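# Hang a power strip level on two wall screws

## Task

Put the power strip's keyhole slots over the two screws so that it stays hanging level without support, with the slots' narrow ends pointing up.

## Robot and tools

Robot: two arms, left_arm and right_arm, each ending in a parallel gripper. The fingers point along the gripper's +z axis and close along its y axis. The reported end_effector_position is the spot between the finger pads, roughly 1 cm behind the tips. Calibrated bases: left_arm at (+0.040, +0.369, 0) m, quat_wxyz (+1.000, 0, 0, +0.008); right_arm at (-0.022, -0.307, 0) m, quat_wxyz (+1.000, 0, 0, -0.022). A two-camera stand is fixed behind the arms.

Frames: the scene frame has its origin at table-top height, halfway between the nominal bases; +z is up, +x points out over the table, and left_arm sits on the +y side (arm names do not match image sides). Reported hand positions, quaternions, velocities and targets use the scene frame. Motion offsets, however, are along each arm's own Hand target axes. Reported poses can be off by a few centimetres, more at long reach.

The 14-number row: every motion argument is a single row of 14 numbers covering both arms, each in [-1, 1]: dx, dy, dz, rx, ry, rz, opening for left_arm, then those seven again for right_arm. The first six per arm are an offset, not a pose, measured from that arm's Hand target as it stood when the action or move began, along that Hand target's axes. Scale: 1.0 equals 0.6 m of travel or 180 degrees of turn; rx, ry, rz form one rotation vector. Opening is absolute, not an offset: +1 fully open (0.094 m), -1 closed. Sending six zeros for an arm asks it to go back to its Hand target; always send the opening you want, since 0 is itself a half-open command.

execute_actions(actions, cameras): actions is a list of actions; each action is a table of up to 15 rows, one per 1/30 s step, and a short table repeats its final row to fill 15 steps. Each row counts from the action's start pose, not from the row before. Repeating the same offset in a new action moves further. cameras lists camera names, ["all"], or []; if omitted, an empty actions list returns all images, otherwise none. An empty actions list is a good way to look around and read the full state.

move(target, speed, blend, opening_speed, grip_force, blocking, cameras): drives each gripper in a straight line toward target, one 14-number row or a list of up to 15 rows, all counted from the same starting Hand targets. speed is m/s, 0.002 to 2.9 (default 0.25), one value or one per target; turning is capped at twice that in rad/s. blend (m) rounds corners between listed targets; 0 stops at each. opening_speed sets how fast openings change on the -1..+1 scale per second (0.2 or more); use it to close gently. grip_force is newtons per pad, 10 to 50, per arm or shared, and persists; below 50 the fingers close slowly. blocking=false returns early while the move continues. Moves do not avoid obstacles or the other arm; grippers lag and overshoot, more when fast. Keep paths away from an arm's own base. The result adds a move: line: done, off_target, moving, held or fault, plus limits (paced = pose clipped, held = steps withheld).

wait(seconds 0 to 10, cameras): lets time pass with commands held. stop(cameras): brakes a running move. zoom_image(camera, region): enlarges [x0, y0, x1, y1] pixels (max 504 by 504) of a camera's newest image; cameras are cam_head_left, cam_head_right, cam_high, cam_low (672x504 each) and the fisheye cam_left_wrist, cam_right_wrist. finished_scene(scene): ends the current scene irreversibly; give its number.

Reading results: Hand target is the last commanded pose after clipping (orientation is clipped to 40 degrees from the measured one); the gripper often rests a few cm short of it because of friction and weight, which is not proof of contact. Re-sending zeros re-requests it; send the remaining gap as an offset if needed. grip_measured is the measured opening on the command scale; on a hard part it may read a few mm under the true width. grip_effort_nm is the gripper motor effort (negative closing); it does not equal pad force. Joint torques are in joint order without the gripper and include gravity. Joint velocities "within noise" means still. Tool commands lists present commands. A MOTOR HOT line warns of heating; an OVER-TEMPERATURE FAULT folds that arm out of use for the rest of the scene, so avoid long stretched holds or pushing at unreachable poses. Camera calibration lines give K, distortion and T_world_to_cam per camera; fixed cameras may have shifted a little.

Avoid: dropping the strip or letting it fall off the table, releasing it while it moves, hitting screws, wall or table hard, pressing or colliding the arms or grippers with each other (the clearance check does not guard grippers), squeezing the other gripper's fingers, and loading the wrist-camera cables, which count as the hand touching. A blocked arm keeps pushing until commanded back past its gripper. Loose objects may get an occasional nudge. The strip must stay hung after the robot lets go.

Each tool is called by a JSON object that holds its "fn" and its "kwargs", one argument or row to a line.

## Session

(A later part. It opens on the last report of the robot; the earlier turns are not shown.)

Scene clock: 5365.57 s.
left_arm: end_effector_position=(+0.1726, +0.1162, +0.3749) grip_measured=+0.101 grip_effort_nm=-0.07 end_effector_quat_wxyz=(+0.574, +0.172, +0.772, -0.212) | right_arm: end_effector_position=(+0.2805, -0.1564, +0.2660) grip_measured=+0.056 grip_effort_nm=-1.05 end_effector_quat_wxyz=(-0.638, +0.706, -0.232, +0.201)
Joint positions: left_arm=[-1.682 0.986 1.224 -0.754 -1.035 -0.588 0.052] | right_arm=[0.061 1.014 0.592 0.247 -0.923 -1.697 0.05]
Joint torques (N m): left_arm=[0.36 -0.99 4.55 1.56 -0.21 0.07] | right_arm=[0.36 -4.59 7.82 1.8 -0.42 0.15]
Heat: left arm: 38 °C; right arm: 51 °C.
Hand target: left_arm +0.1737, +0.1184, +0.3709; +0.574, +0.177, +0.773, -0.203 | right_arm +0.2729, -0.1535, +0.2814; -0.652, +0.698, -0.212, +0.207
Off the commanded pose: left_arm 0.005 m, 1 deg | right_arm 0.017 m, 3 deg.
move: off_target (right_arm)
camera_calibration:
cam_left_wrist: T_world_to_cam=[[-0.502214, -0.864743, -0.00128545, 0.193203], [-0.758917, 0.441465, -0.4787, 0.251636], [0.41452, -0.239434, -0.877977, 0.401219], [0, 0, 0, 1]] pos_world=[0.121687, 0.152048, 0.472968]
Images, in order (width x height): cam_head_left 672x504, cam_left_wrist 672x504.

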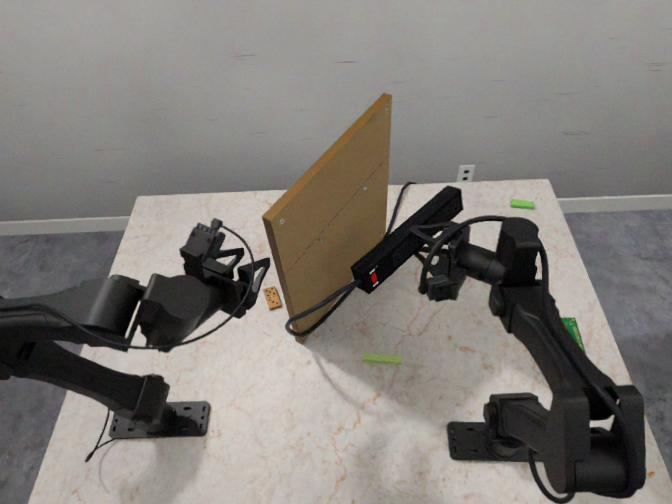

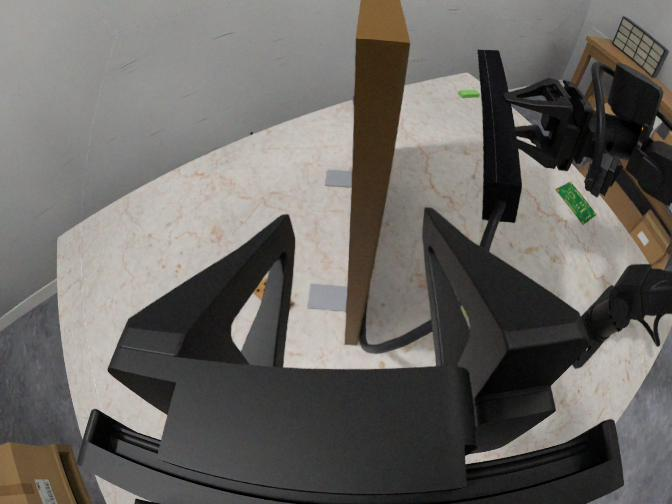

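{"fn": "move", "kwargs": {
  "target": [0,-0.022,0,0,0,0,0.1,0,0,0.15,0.03,-0.05,0,-0.5],
  "speed": 0.08,
  "cameras": ["cam_left_wrist","cam_head_left"]
}}

{"fn": "zoom_image", "kwargs": {
  "camera": "cam_left_wrist",
  "region": [300, 10, 520, 175]
}}

{"fn": "zoom_image", "kwargs": {
  "camera": "cam_head_left",
  "region": [285, 145, 445, 265]
}}

Scene clock: 5379.33 s.
left_arm: end_effector_position=(+0.1661, +0.1038, +0.3648) grip_measured=+0.101 grip_effort_nm=-0.07 end_effector_quat_wxyz=(+0.569, +0.186, +0.775, -0.203) | right_arm: end_effector_position=(+0.3193, -0.0856, +0.2497) grip_measured=+0.056 grip_effort_nm=-1.05 end_effector_quat_wxyz=(+0.680, -0.696, +0.177, -0.146)
Joint positions: left_arm=[-1.705 1.028 1.224 -0.761 -1.04 -0.608 0.052] | right_arm=[0.264 1.402 0.667 0.684 -0.891 -1.573 0.05]
Joint torques (N m): left_arm=[-0.55 -0.88 6.75 1.5 -0.5 -0.07] | right_arm=[0.73 -4.52 10.92 2.06 -0.13 0.27]
Heat: left arm: 38 °C; right arm: 51 °C.
Hand target: left_arm +0.1670, +0.1072, +0.3723; +0.574, +0.177, +0.773, -0.203 | right_arm +0.3239, -0.0795, +0.2756; +0.698, -0.681, +0.150, -0.162
Off the commanded pose: left_arm 0.008 m, 1 deg | right_arm 0.027 m, 4 deg.
move: off_target (right_arm)
camera_calibration:
cam_left_wrist: T_world_to_cam=[[-0.513779, -0.857477, -0.0276411, 0.190052], [-0.754167, 0.466768, -0.46191, 0.237782], [0.408979, -0.216473, -0.886496, 0.393704], [0, 0, 0, 1]] pos_world=[0.115955, 0.137203, 0.464103]
Images, in order (width x height): cam_head_left 672x504, cam_left_wrist 672x504.

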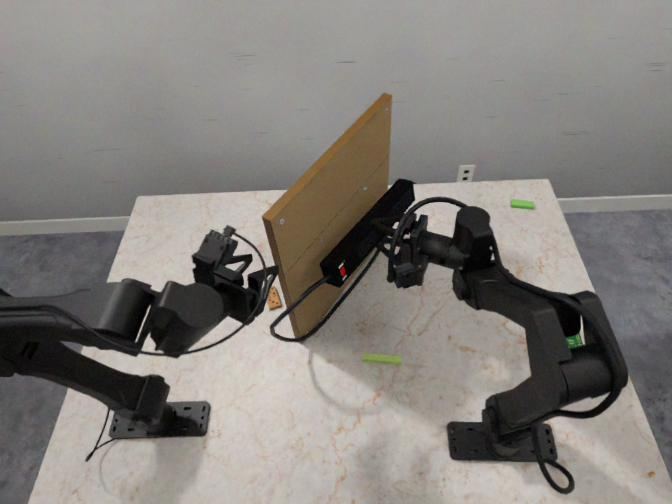

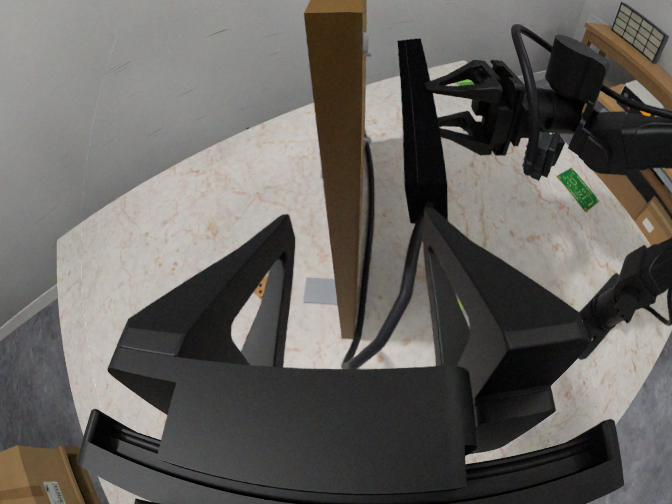

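Scaled by 2.291 from the camera's 672x504 image, which has a finer 960x720 frame.

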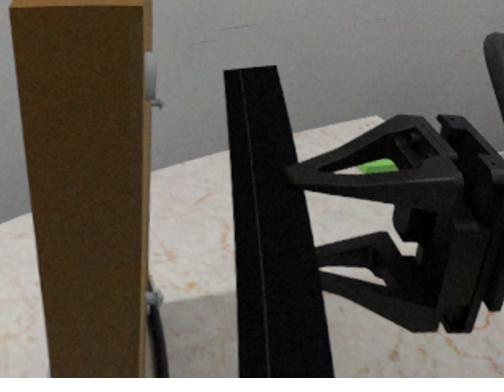

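Scaled by 3.150 from the camera's 672x504 image, which has a finer 960x720 frame.

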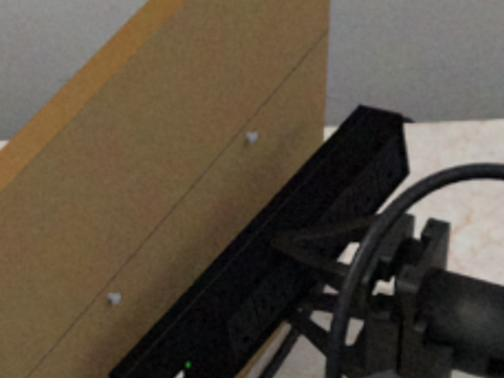

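{"fn": "move", "kwargs": {
  "target": [0,0,0,0,0,0,0.1,0,-0.03,0.04,0.006,0,-0.01,-0.5],
  "speed": 0.05,
  "cameras": ["cam_left_wrist","cam_head_left"]
}}

{"fn": "zoom_image", "kwargs": {
  "camera": "cam_left_wrist",
  "region": [300, 10, 520, 175]
}}

{"fn": "zoom_image", "kwargs": {
  "camera": "cam_head_left",
  "region": [285, 145, 445, 265]
}}

Scene clock: 5394.07 s.
left_arm: end_effector_position=(+0.1661, +0.1038, +0.3648) grip_measured=+0.101 grip_effort_nm=-0.07 end_effector_quat_wxyz=(+0.569, +0.186, +0.775, -0.203) | right_arm: end_effector_position=(+0.3309, -0.0640, +0.2719) grip_measured=+0.056 grip_effort_nm=-1.05 end_effector_quat_wxyz=(+0.688, -0.690, +0.157, -0.164)
Joint positions: left_arm=[-1.705 1.028 1.224 -0.761 -1.04 -0.608 0.052] | right_arm=[0.328 1.445 0.76 0.685 -0.829 -1.581 0.05]
Joint torques (N m): left_arm=[-0.57 -0.95 6.82 1.48 -0.5 -0.08] | right_arm=[0.79 -5.22 11.07 1.87 -0.09 0.23]
Heat: left arm: 39 °C; right arm: 51 °C.
Hand target: left_arm +0.1670, +0.1072, +0.3723; +0.574, +0.177, +0.773, -0.203 | right_arm +0.3338, -0.0582, +0.2940; +0.702, -0.677, +0.138, -0.174
Off the commanded pose: left_arm 0.008 m, 1 deg | right_arm 0.023 m, 3 deg.
move: off_target (right_arm)
camera_calibration:
cam_left_wrist: T_world_to_cam=[[-0.513779, -0.857477, -0.0276411, 0.190052], [-0.754167, 0.466768, -0.46191, 0.237782], [0.408979, -0.216473, -0.886496, 0.393704], [0, 0, 0, 1]] pos_world=[0.115955, 0.137203, 0.464103]
Images, in order (width x height): cam_head_left 672x504, cam_left_wrist 672x504.

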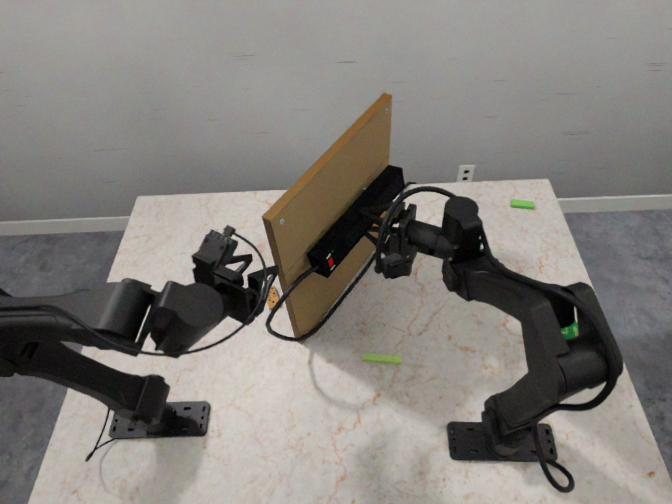

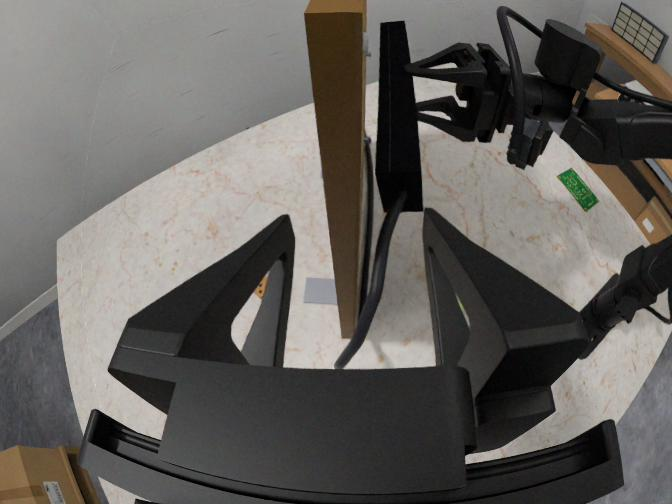

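Scaled by 2.291 from the camera's 672x504 image, which has a finer 960x720 frame.

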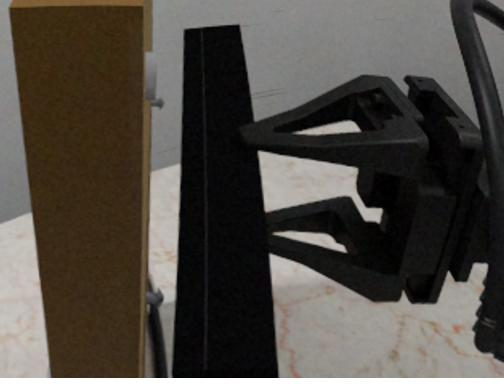

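Scaled by 3.150 from the camera's 672x504 image, which has a finer 960x720 frame.

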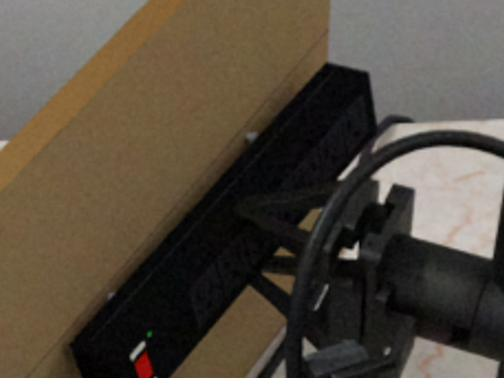

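{"fn": "move", "kwargs": {
  "target": [0,0,0,0,0,0,0.1,-0.022,-0.018,0,0.006,-0.004,0,-0.5],
  "speed": 0.04,
  "cameras": ["cam_left_wrist","cam_head_left"]
}}

{"fn": "zoom_image", "kwargs": {
  "camera": "cam_left_wrist",
  "region": [320, 0, 460, 160]
}}

{"fn": "zoom_image", "kwargs": {
  "camera": "cam_head_left",
  "region": [285, 145, 405, 285]
}}

Scene clock: 5418.27 s.
left_arm: end_effector_position=(+0.1661, +0.1038, +0.3648) grip_measured=+0.101 grip_effort_nm=-0.07 end_effector_quat_wxyz=(+0.569, +0.186, +0.775, -0.203) | right_arm: end_effector_position=(+0.3267, -0.0560, +0.2717) grip_measured=+0.056 grip_effort_nm=-1.05 end_effector_quat_wxyz=(+0.689, -0.690, +0.155, -0.157)
Joint positions: left_arm=[-1.705 1.028 1.224 -0.761 -1.04 -0.608 0.052] | right_arm=[0.354 1.445 0.76 0.683 -0.815 -1.575 0.05]
Joint torques (N m): left_arm=[-0.57 -0.94 6.79 1.48 -0.51 -0.09] | right_arm=[0.79 -8.73 9.76 1.87 -0.1 0.31]
Heat: left arm: 40 °C; right arm: 54 °C.
Hand target: left_arm +0.1670, +0.1072, +0.3723; +0.574, +0.177, +0.773, -0.203 | right_arm +0.3212, -0.0528, +0.3043; +0.709, -0.671, +0.132, -0.171
Off the commanded pose: left_arm 0.008 m, 1 deg | right_arm 0.033 m, 4 deg.
move: off_target (right_arm)
camera_calibration:
cam_left_wrist: T_world_to_cam=[[-0.513779, -0.857477, -0.0276411, 0.190052], [-0.754167, 0.466768, -0.46191, 0.237782], [0.408979, -0.216473, -0.886496, 0.393704], [0, 0, 0, 1]] pos_world=[0.115955, 0.137203, 0.464103]
Images, in order (width x height): cam_head_left 672x504, cam_left_wrist 672x504.

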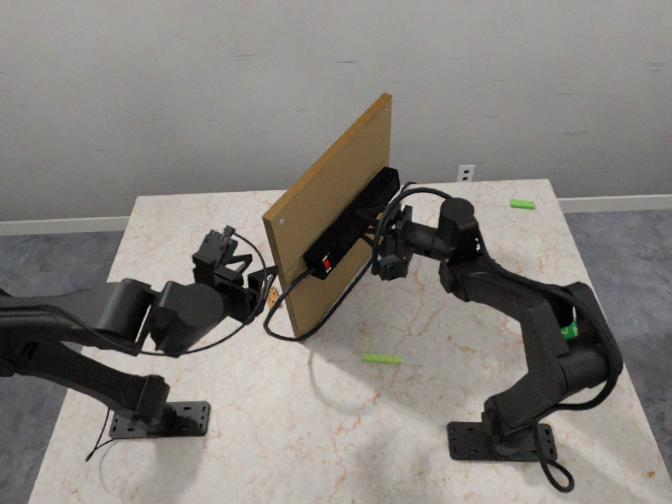

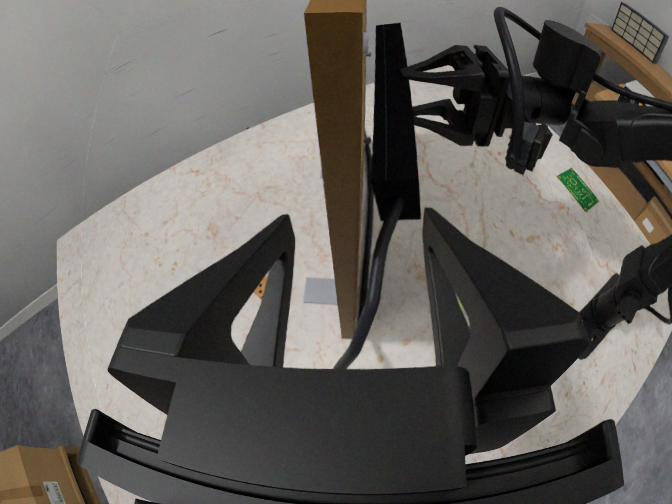

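Scaled by 3.150 from the camera's 672x504 image, which has a finer 960x720 frame.

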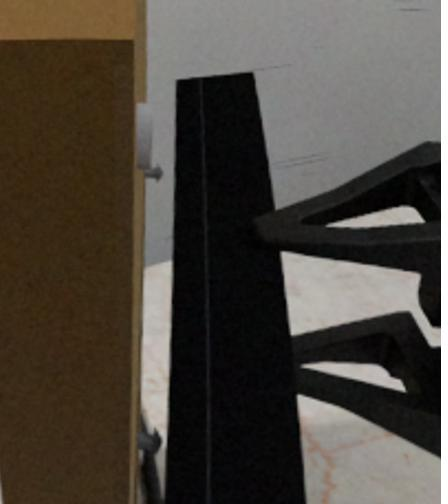

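Scaled by 3.600 from the camera's 672x504 image, which has a finer 960x720 frame.

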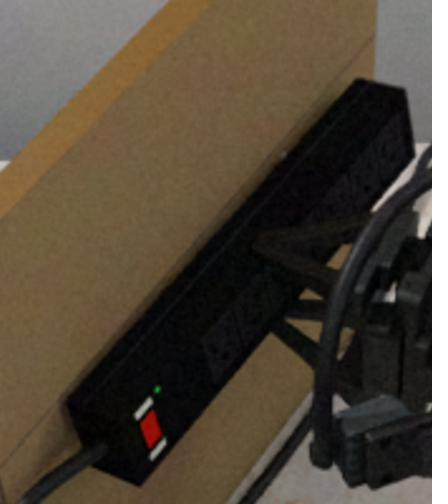

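{"fn": "move", "kwargs": {
  "target": [0,0,0,0,0,0,0.1,-0.012,-0.018,-0.004,0.004,-0.006,0,-0.5],
  "speed": 0.04,
  "cameras": ["cam_left_wrist","cam_head_left"]
}}

{"fn": "zoom_image", "kwargs": {
  "camera": "cam_left_wrist",
  "region": [320, 0, 460, 160]
}}

{"fn": "zoom_image", "kwargs": {
  "camera": "cam_head_left",
  "region": [285, 145, 405, 285]
}}

Scene clock: 5435.97 s.
left_arm: end_effector_position=(+0.1661, +0.1038, +0.3648) grip_measured=+0.101 grip_effort_nm=-0.07 end_effector_quat_wxyz=(+0.569, +0.186, +0.775, -0.203) | right_arm: end_effector_position=(+0.3231, -0.0569, +0.2771) grip_measured=+0.056 grip_effort_nm=-1.05 end_effector_quat_wxyz=(+0.691, -0.689, +0.156, -0.155)
Joint positions: left_arm=[-1.705 1.028 1.224 -0.761 -1.04 -0.608 0.052] | right_arm=[0.354 1.422 0.76 0.667 -0.817 -1.565 0.05]
Joint torques (N m): left_arm=[-0.58 -0.95 6.8 1.49 -0.49 -0.07] | right_arm=[1.05 -9.36 10.22 1.84 -0.26 0.36]
Heat: left arm: 40 °C; right arm: 54 °C.
Hand target: left_arm +0.1670, +0.1072, +0.3723; +0.574, +0.177, +0.773, -0.203 | right_arm +0.3130, -0.0524, +0.3146; +0.715, -0.668, +0.124, -0.166
Off the commanded pose: left_arm 0.008 m, 1 deg | right_arm 0.039 m, 5 deg.
move: off_target (right_arm)
camera_calibration:
cam_left_wrist: T_world_to_cam=[[-0.513779, -0.857477, -0.0276411, 0.190052], [-0.754167, 0.466768, -0.46191, 0.237782], [0.408979, -0.216473, -0.886496, 0.393704], [0, 0, 0, 1]] pos_world=[0.115955, 0.137203, 0.464103]
Images, in order (width x height): cam_head_left 672x504, cam_left_wrist 672x504.

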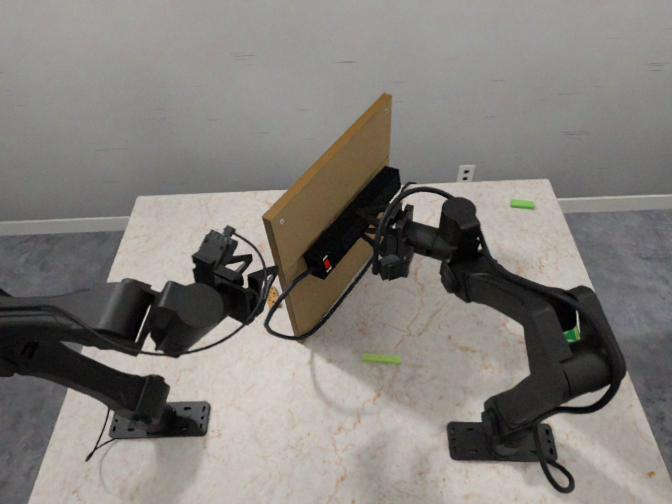

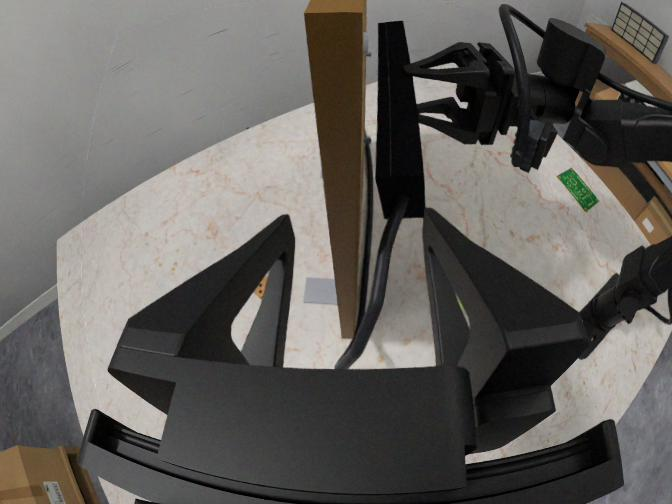

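Scaled by 3.150 from the camera's 672x504 image, which has a finer 960x720 frame.

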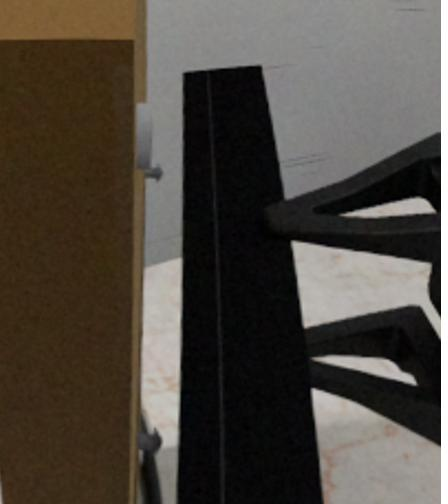

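Scaled by 3.600 from the camera's 672x504 image, which has a finer 960x720 frame.

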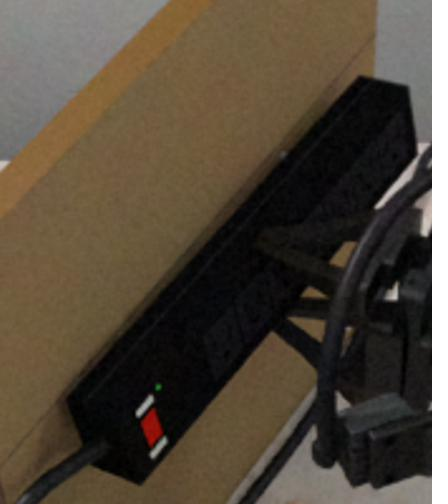

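{"fn": "move", "kwargs": {
  "target": [0,0,0,0,0,0,0.1,-0.009,-0.013,0.003,0.002,-0.005,0,-0.5],
  "speed": 0.04,
  "cameras": ["cam_left_wrist","cam_head_left"]
}}

{"fn": "zoom_image", "kwargs": {
  "camera": "cam_left_wrist",
  "region": [320, 0, 460, 160]
}}

{"fn": "zoom_image", "kwargs": {
  "camera": "cam_head_left",
  "region": [285, 145, 405, 285]
}}

Scene clock: 5449.80 s.
left_arm: end_effector_position=(+0.1661, +0.1038, +0.3648) grip_measured=+0.101 grip_effort_nm=-0.07 end_effector_quat_wxyz=(+0.569, +0.186, +0.775, -0.203) | right_arm: end_effector_position=(+0.3174, -0.0534, +0.2789) grip_measured=+0.056 grip_effort_nm=-1.05 end_effector_quat_wxyz=(+0.692, -0.690, +0.154, -0.147)
Joint positions: left_arm=[-1.705 1.028 1.224 -0.761 -1.04 -0.608 0.052] | right_arm=[0.365 1.408 0.76 0.648 -0.822 -1.561 0.05]
Joint torques (N m): left_arm=[-0.55 -0.91 6.75 1.5 -0.5 -0.07] | right_arm=[0.81 -9.09 11.3 1.9 -0.24 0.35]
Heat: left arm: 40 °C; right arm: 54 °C.
Hand target: left_arm +0.1670, +0.1072, +0.3723; +0.574, +0.177, +0.773, -0.203 | right_arm +0.3083, -0.0490, +0.3223; +0.718, -0.667, +0.118, -0.161
Off the commanded pose: left_arm 0.008 m, 1 deg | right_arm 0.045 m, 6 deg.
move: off_target (right_arm)
camera_calibration:
cam_left_wrist: T_world_to_cam=[[-0.513779, -0.857477, -0.0276411, 0.190052], [-0.754167, 0.466768, -0.46191, 0.237782], [0.408979, -0.216473, -0.886496, 0.393704], [0, 0, 0, 1]] pos_world=[0.115955, 0.137203, 0.464103]
Images, in order (width x height): cam_head_left 672x504, cam_left_wrist 672x504.

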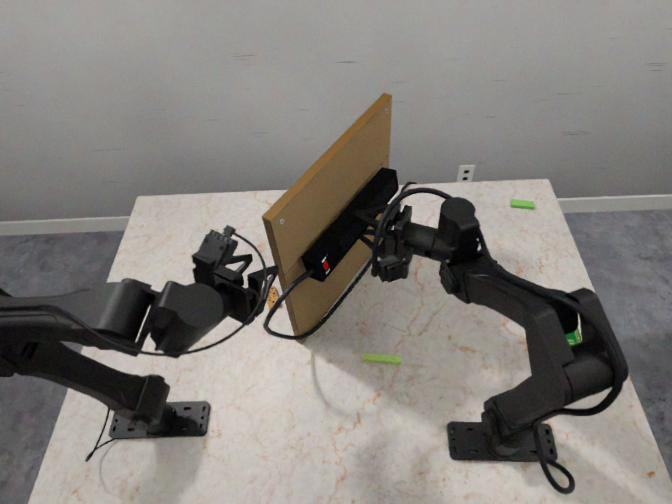

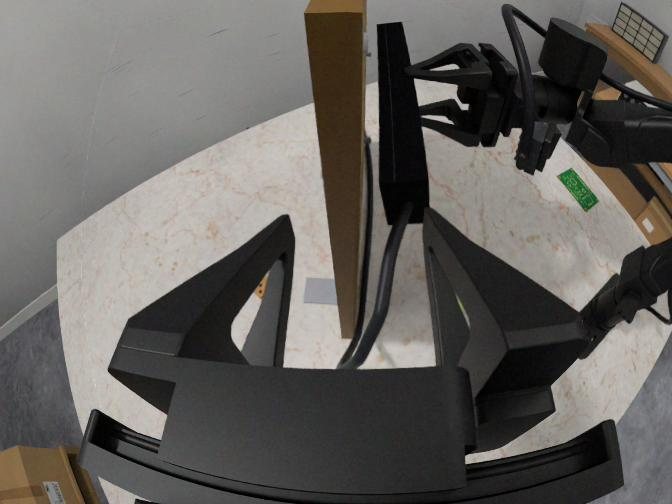

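Scaled by 3.150 from the camera's 672x504 image, which has a finer 960x720 frame.

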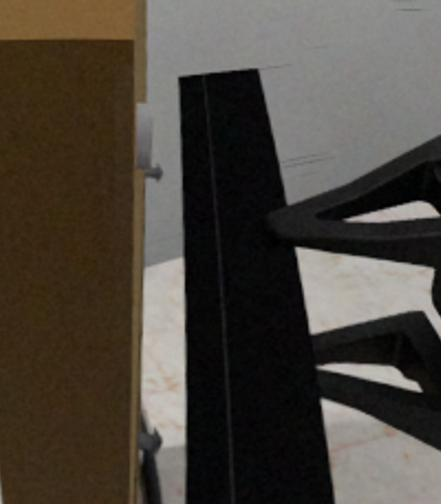

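Scaled by 3.600 from the camera's 672x504 image, which has a finer 960x720 frame.

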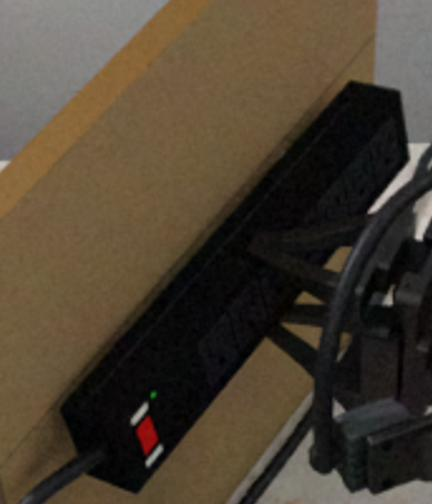

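{"fn": "move", "kwargs": {
  "target": [0,0,0,0,0,0,0.1,0.008,-0.009,0.008,0.002,0.002,0,-0.5],
  "speed": 0.04,
  "cameras": ["cam_left_wrist","cam_head_left"]
}}

{"fn": "zoom_image", "kwargs": {
  "camera": "cam_left_wrist",
  "region": [320, 0, 460, 160]
}}

{"fn": "zoom_image", "kwargs": {
  "camera": "cam_head_left",
  "region": [285, 145, 405, 285]
}}

Scene clock: 5463.60 s.
left_arm: end_effector_position=(+0.1661, +0.1038, +0.3648) grip_measured=+0.101 grip_effort_nm=-0.07 end_effector_quat_wxyz=(+0.569, +0.186, +0.775, -0.203) | right_arm: end_effector_position=(+0.3203, -0.0524, +0.2915) grip_measured=+0.056 grip_effort_nm=-1.05 end_effector_quat_wxyz=(+0.697, -0.685, +0.148, -0.153)
Joint positions: left_arm=[-1.705 1.028 1.224 -0.761 -1.04 -0.608 0.052] | right_arm=[0.365 1.408 0.793 0.641 -0.822 -1.556 0.05]
Joint torques (N m): left_arm=[-0.54 -0.92 6.79 1.49 -0.51 -0.09] | right_arm=[1.09 -7.8 11.34 1.87 -0.12 0.43]
Heat: left arm: 40 °C; right arm: 55 °C.
Hand target: left_arm +0.1670, +0.1072, +0.3723; +0.574, +0.177, +0.773, -0.203 | right_arm +0.3142, -0.0468, +0.3282; +0.719, -0.664, +0.120, -0.163
Off the commanded pose: left_arm 0.008 m, 1 deg | right_arm 0.038 m, 5 deg.
move: off_target (right_arm)
camera_calibration:
cam_left_wrist: T_world_to_cam=[[-0.513779, -0.857477, -0.0276411, 0.190052], [-0.754167, 0.466768, -0.46191, 0.237782], [0.408979, -0.216473, -0.886496, 0.393704], [0, 0, 0, 1]] pos_world=[0.115955, 0.137203, 0.464103]
Images, in order (width x height): cam_head_left 672x504, cam_left_wrist 672x504.

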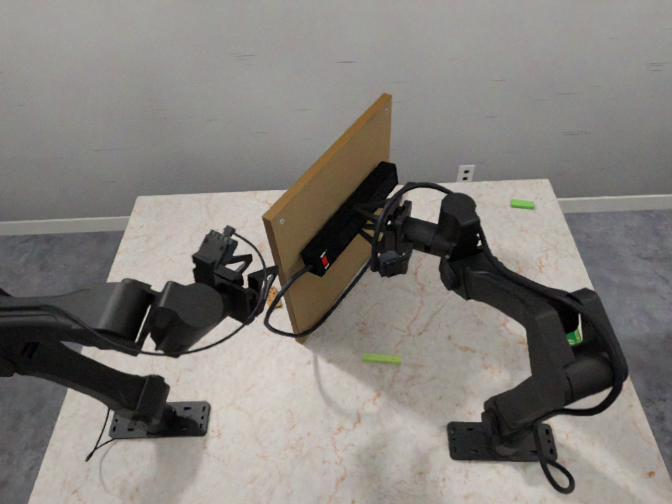

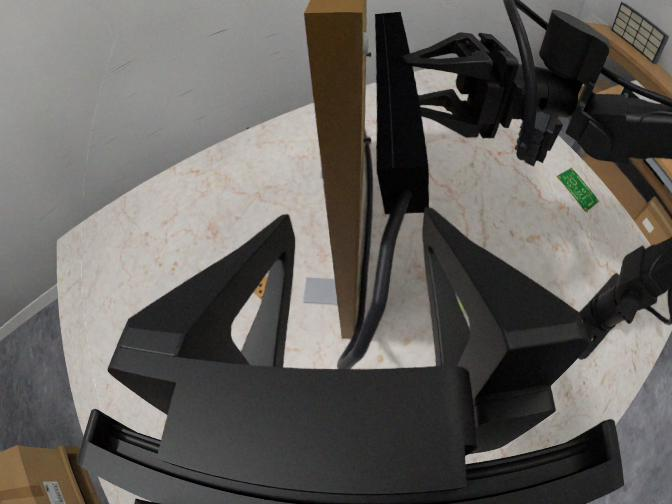

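Scaled by 3.150 from the camera's 672x504 image, which has a finer 960x720 frame.

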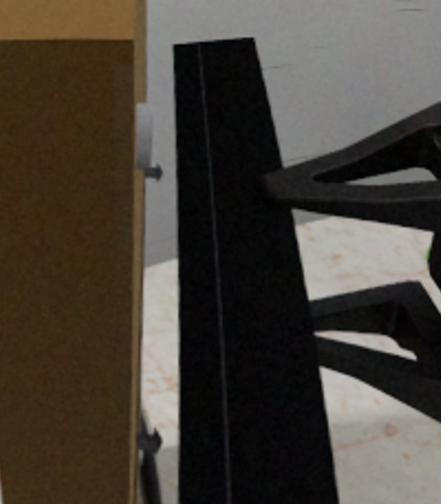

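Scaled by 3.600 from the camera's 672x504 image, which has a finer 960x720 frame.

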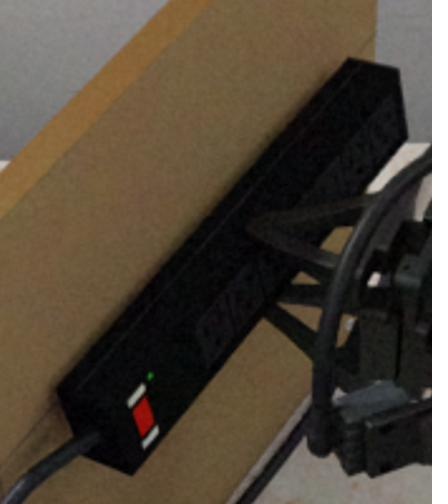

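{"fn": "move", "kwargs": {
  "target": [0,0,0,0,0,0,0.1,0.01,0.02,0.004,0,-0.002,0.006,-0.5],
  "speed": 0.04,
  "cameras": ["cam_left_wrist","cam_head_left"]
}}

{"fn": "zoom_image", "kwargs": {
  "camera": "cam_left_wrist",
  "region": [320, 0, 460, 160]
}}

{"fn": "zoom_image", "kwargs": {
  "camera": "cam_head_left",
  "region": [285, 145, 405, 285]
}}

Scene clock: 5476.40 s.
left_arm: end_effector_position=(+0.1661, +0.1038, +0.3648) grip_measured=+0.101 grip_effort_nm=-0.07 end_effector_quat_wxyz=(+0.569, +0.186, +0.775, -0.203) | right_arm: end_effector_position=(+0.3219, -0.0510, +0.2891) grip_measured=+0.056 grip_effort_nm=-1.05 end_effector_quat_wxyz=(+0.699, -0.684, +0.150, -0.145)
Joint positions: left_arm=[-1.705 1.028 1.224 -0.761 -1.04 -0.608 0.052] | right_arm=[0.365 1.425 0.793 0.662 -0.828 -1.537 0.05]
Joint torques (N m): left_arm=[-0.51 -0.87 6.76 1.49 -0.5 -0.09] | right_arm=[0.42 -5.3 10.51 2.15 -0.21 0.38]
Heat: left arm: 40 °C; right arm: 55 °C.
Hand target: left_arm +0.1670, +0.1072, +0.3723; +0.574, +0.177, +0.773, -0.203 | right_arm +0.3215, -0.0462, +0.3168; +0.721, -0.664, +0.124, -0.154
Off the commanded pose: left_arm 0.008 m, 1 deg | right_arm 0.028 m, 5 deg.
move: off_target (right_arm)
camera_calibration:
cam_left_wrist: T_world_to_cam=[[-0.513779, -0.857477, -0.0276411, 0.190052], [-0.754167, 0.466768, -0.46191, 0.237782], [0.408979, -0.216473, -0.886496, 0.393704], [0, 0, 0, 1]] pos_world=[0.115955, 0.137203, 0.464103]
Images, in order (width x height): cam_head_left 672x504, cam_left_wrist 672x504.

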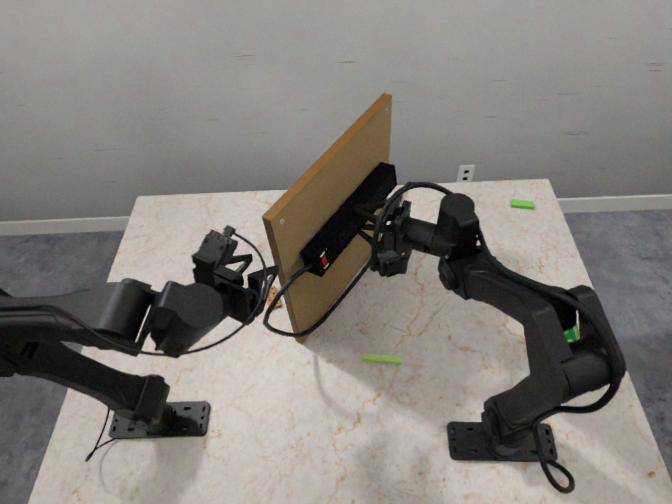

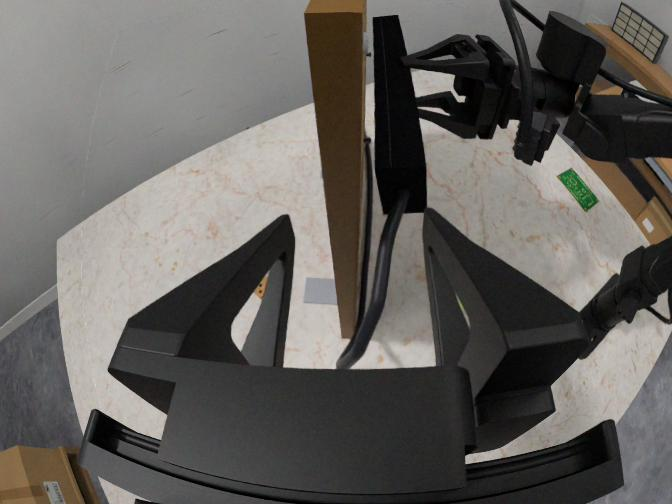

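Scaled by 3.150 from the camera's 672x504 image, which has a finer 960x720 frame.

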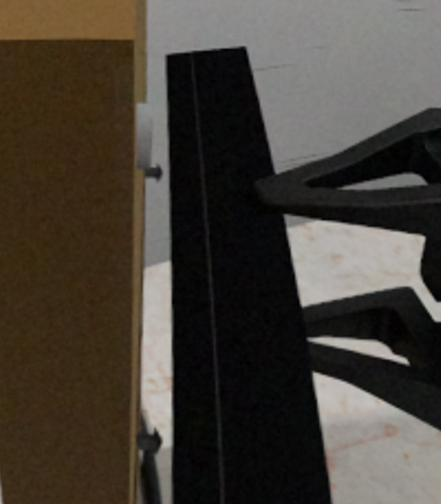

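Scaled by 3.600 from the camera's 672x504 image, which has a finer 960x720 frame.

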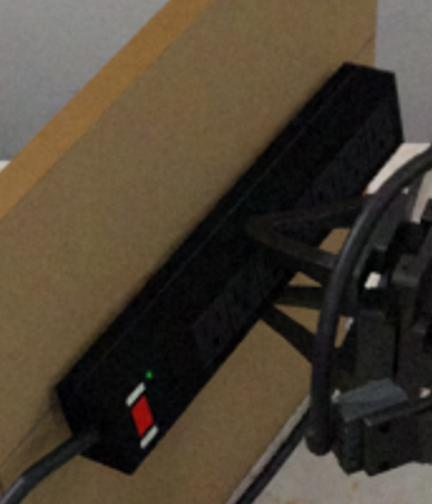

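{"fn": "move", "kwargs": {
  "target": [0,0,0,0,0,0,0.1,0.008,0.014,0.0,0,0,0,-0.5],
  "speed": 0.04,
  "cameras": ["cam_left_wrist","cam_head_left"]
}}

{"fn": "zoom_image", "kwargs": {
  "camera": "cam_left_wrist",
  "region": [320, 0, 460, 160]
}}

{"fn": "zoom_image", "kwargs": {
  "camera": "cam_head_left",
  "region": [285, 145, 405, 285]
}}

Scene clock: 5489.27 s.
left_arm: end_effector_position=(+0.1661, +0.1038, +0.3648) grip_measured=+0.101 grip_effort_nm=-0.07 end_effector_quat_wxyz=(+0.569, +0.186, +0.775, -0.203) | right_arm: end_effector_position=(+0.3248, -0.0488, +0.2856) grip_measured=+0.056 grip_effort_nm=-1.05 end_effector_quat_wxyz=(+0.702, -0.682, +0.145, -0.144)
Joint positions: left_arm=[-1.705 1.028 1.224 -0.761 -1.04 -0.608 0.052] | right_arm=[0.365 1.455 0.793 0.705 -0.838 -1.533 0.05]
Joint torques (N m): left_arm=[-0.53 -0.94 6.8 1.48 -0.53 -0.08] | right_arm=[-0.2 -5.38 10.07 2.15 -0.18 0.34]
Heat: left arm: 40 °C; right arm: 55 °C.
Hand target: left_arm +0.1670, +0.1072, +0.3723; +0.574, +0.177, +0.773, -0.203 | right_arm +0.3264, -0.0475, +0.3086; +0.721, -0.664, +0.124, -0.154
Off the commanded pose: left_arm 0.008 m, 1 deg | right_arm 0.023 m, 4 deg.
move: off_target (right_arm)
camera_calibration:
cam_left_wrist: T_world_to_cam=[[-0.513779, -0.857477, -0.0276411, 0.190052], [-0.754167, 0.466768, -0.46191, 0.237782], [0.408979, -0.216473, -0.886496, 0.393704], [0, 0, 0, 1]] pos_world=[0.115955, 0.137203, 0.464103]
Images, in order (width x height): cam_head_left 672x504, cam_left_wrist 672x504.

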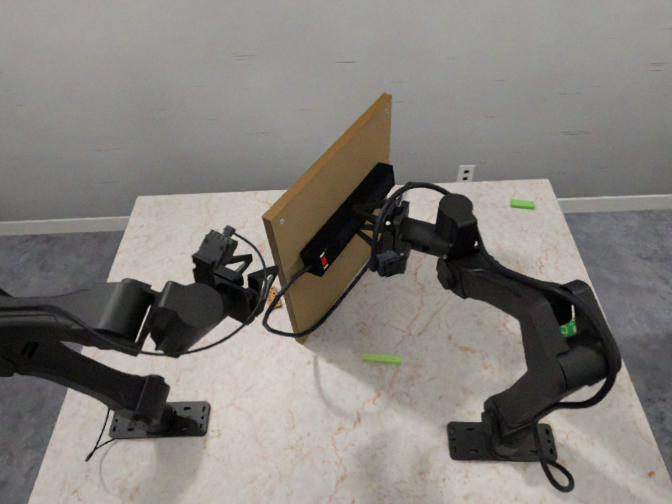

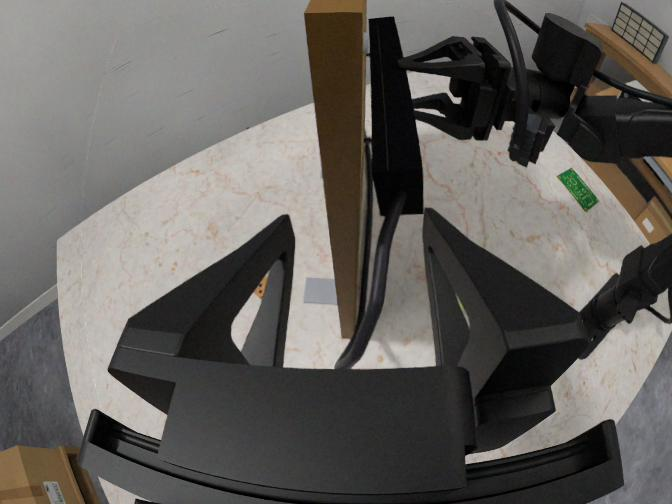

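Scaled by 3.150 from the camera's 672x504 image, which has a finer 960x720 frame.

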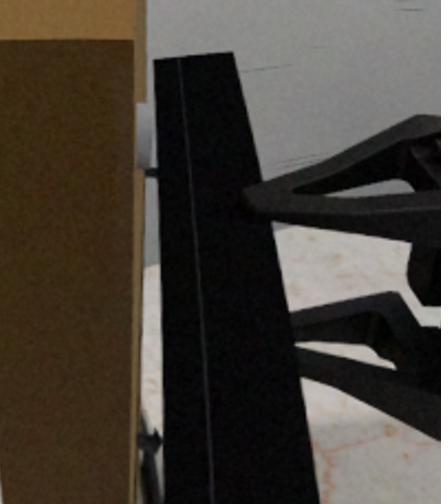

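Scaled by 3.600 from the camera's 672x504 image, which has a finer 960x720 frame.

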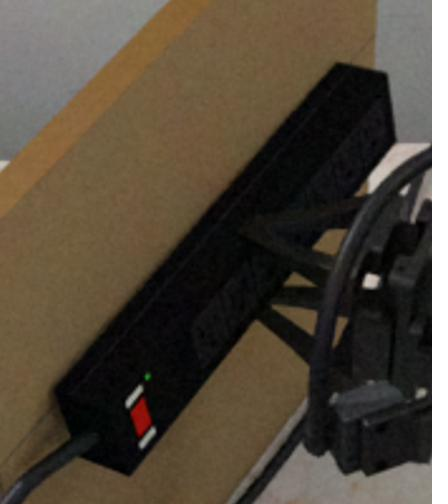

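{"fn": "move", "kwargs": {
  "target": [0,0,0,0,0,0,0.1,0.006,0.010,-0.004,0,0,0,-0.5],
  "speed": 0.03,
  "cameras": ["cam_left_wrist","cam_head_left"]
}}

{"fn": "zoom_image", "kwargs": {
  "camera": "cam_left_wrist",
  "region": [320, 0, 460, 160]
}}

{"fn": "zoom_image", "kwargs": {
  "camera": "cam_head_left",
  "region": [285, 145, 405, 285]
}}

Scene clock: 5499.27 s.
left_arm: end_effector_position=(+0.1661, +0.1038, +0.3648) grip_measured=+0.101 grip_effort_nm=-0.07 end_effector_quat_wxyz=(+0.569, +0.186, +0.775, -0.203) | right_arm: end_effector_position=(+0.3279, -0.0507, +0.2844) grip_measured=+0.056 grip_effort_nm=-1.05 end_effector_quat_wxyz=(+0.705, -0.680, +0.140, -0.146)
Joint positions: left_arm=[-1.705 1.028 1.224 -0.761 -1.04 -0.608 0.052] | right_arm=[0.355 1.473 0.793 0.736 -0.852 -1.529 0.05]
Joint torques (N m): left_arm=[-0.57 -0.9 6.8 1.49 -0.5 -0.1] | right_arm=[-0.34 -5.5 9.03 2.11 -0.19 0.34]
Heat: left arm: 40 °C; right arm: 55 °C.
Hand target: left_arm +0.1670, +0.1072, +0.3723; +0.574, +0.177, +0.773, -0.203 | right_arm +0.3291, -0.0506, +0.3025; +0.721, -0.664, +0.124, -0.154
Off the commanded pose: left_arm 0.008 m, 1 deg | right_arm 0.018 m, 3 deg.
move: off_target (right_arm)
camera_calibration:
cam_left_wrist: T_world_to_cam=[[-0.513779, -0.857477, -0.0276411, 0.190052], [-0.754167, 0.466768, -0.46191, 0.237782], [0.408979, -0.216473, -0.886496, 0.393704], [0, 0, 0, 1]] pos_world=[0.115955, 0.137203, 0.464103]
Images, in order (width x height): cam_head_left 672x504, cam_left_wrist 672x504.

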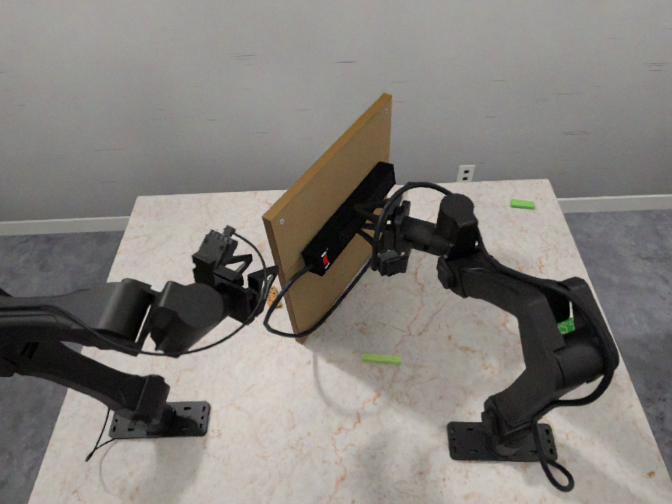

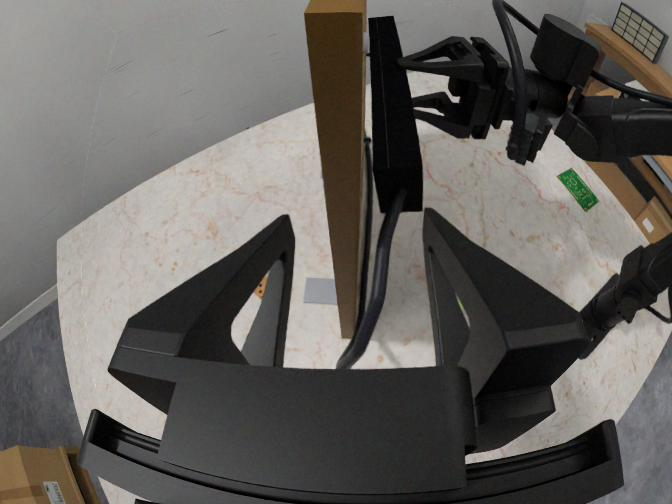

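Scaled by 3.150 from the camera's 672x504 image, which has a finer 960x720 frame.

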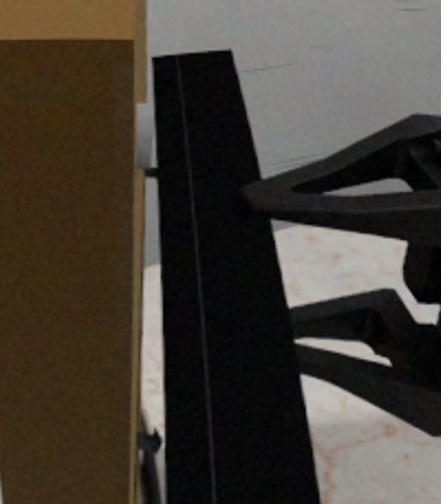

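Scaled by 3.600 from the camera's 672x504 image, which has a finer 960x720 frame.

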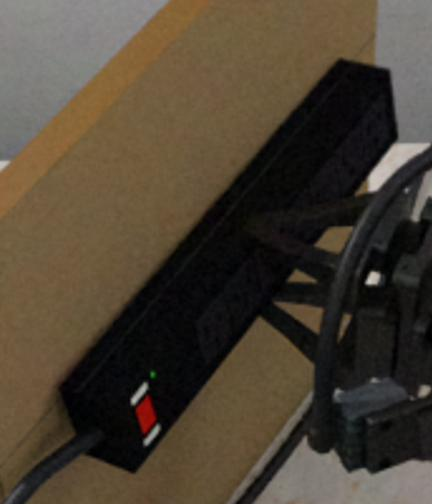

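{"fn": "move", "kwargs": {
  "target": [0,0,0,0,0,0,0.1,0,0.012,0,0,0,0,-0.5],
  "speed": 0.03,
  "cameras": ["cam_left_wrist","cam_head_left"]
}}

{"fn": "zoom_image", "kwargs": {
  "camera": "cam_left_wrist",
  "region": [320, 0, 460, 160]
}}

{"fn": "zoom_image", "kwargs": {
  "camera": "cam_head_left",
  "region": [285, 145, 405, 285]
}}

Scene clock: 5509.30 s.
left_arm: end_effector_position=(+0.1661, +0.1038, +0.3648) grip_measured=+0.101 grip_effort_nm=-0.07 end_effector_quat_wxyz=(+0.569, +0.186, +0.775, -0.203) | right_arm: end_effector_position=(+0.3300, -0.0499, +0.2834) grip_measured=+0.056 grip_effort_nm=-1.05 end_effector_quat_wxyz=(+0.707, -0.677, +0.136, -0.149)
Joint positions: left_arm=[-1.705 1.028 1.224 -0.761 -1.04 -0.608 0.052] | right_arm=[0.355 1.49 0.793 0.767 -0.852 -1.528 0.05]
Joint torques (N m): left_arm=[-0.55 -0.94 6.79 1.5 -0.49 -0.07] | right_arm=[-0.29 -5.45 7.72 2.14 -0.14 0.36]
Heat: left arm: 40 °C; right arm: 54 °C.
Hand target: left_arm +0.1670, +0.1072, +0.3723; +0.574, +0.177, +0.773, -0.203 | right_arm +0.3296, -0.0501, +0.2953; +0.721, -0.664, +0.124, -0.154
Off the commanded pose: left_arm 0.008 m, 1 deg | right_arm 0.012 m, 3 deg.
move: off_target (right_arm)
camera_calibration:
cam_left_wrist: T_world_to_cam=[[-0.513779, -0.857477, -0.0276411, 0.190052], [-0.754167, 0.466768, -0.46191, 0.237782], [0.408979, -0.216473, -0.886496, 0.393704], [0, 0, 0, 1]] pos_world=[0.115955, 0.137203, 0.464103]
Images, in order (width x height): cam_head_left 672x504, cam_left_wrist 672x504.

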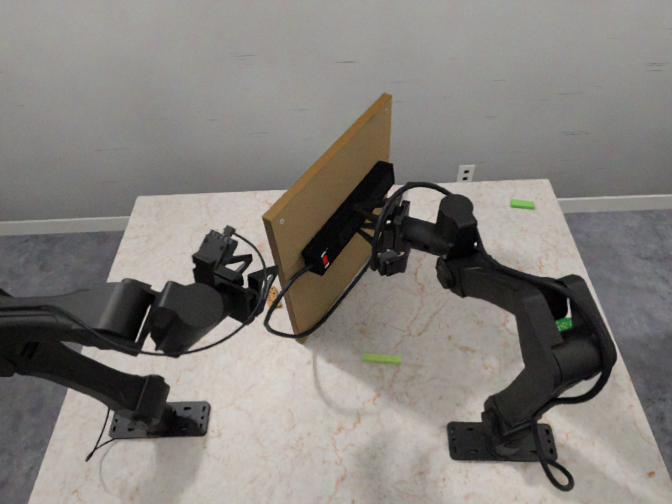

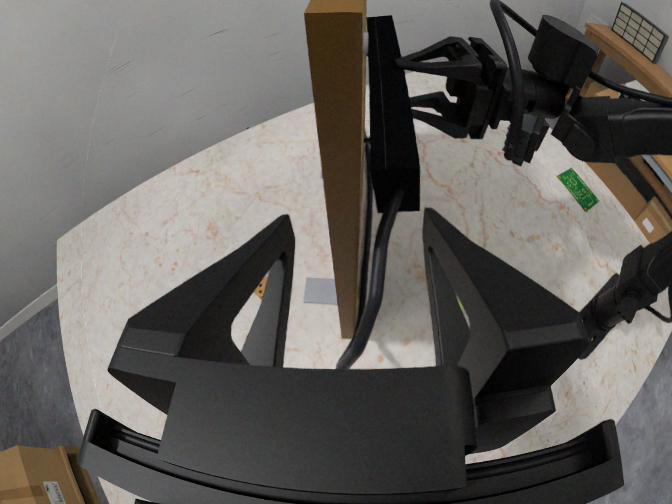

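Scaled by 3.150 from the camera's 672x504 image, which has a finer 960x720 frame.

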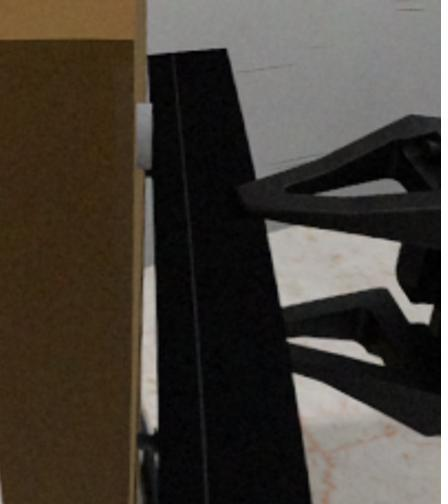

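Scaled by 3.600 from the camera's 672x504 image, which has a finer 960x720 frame.

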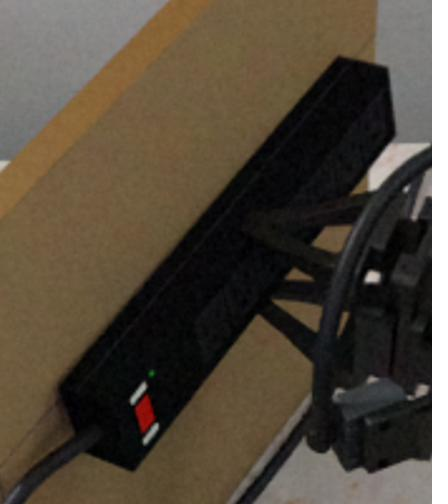

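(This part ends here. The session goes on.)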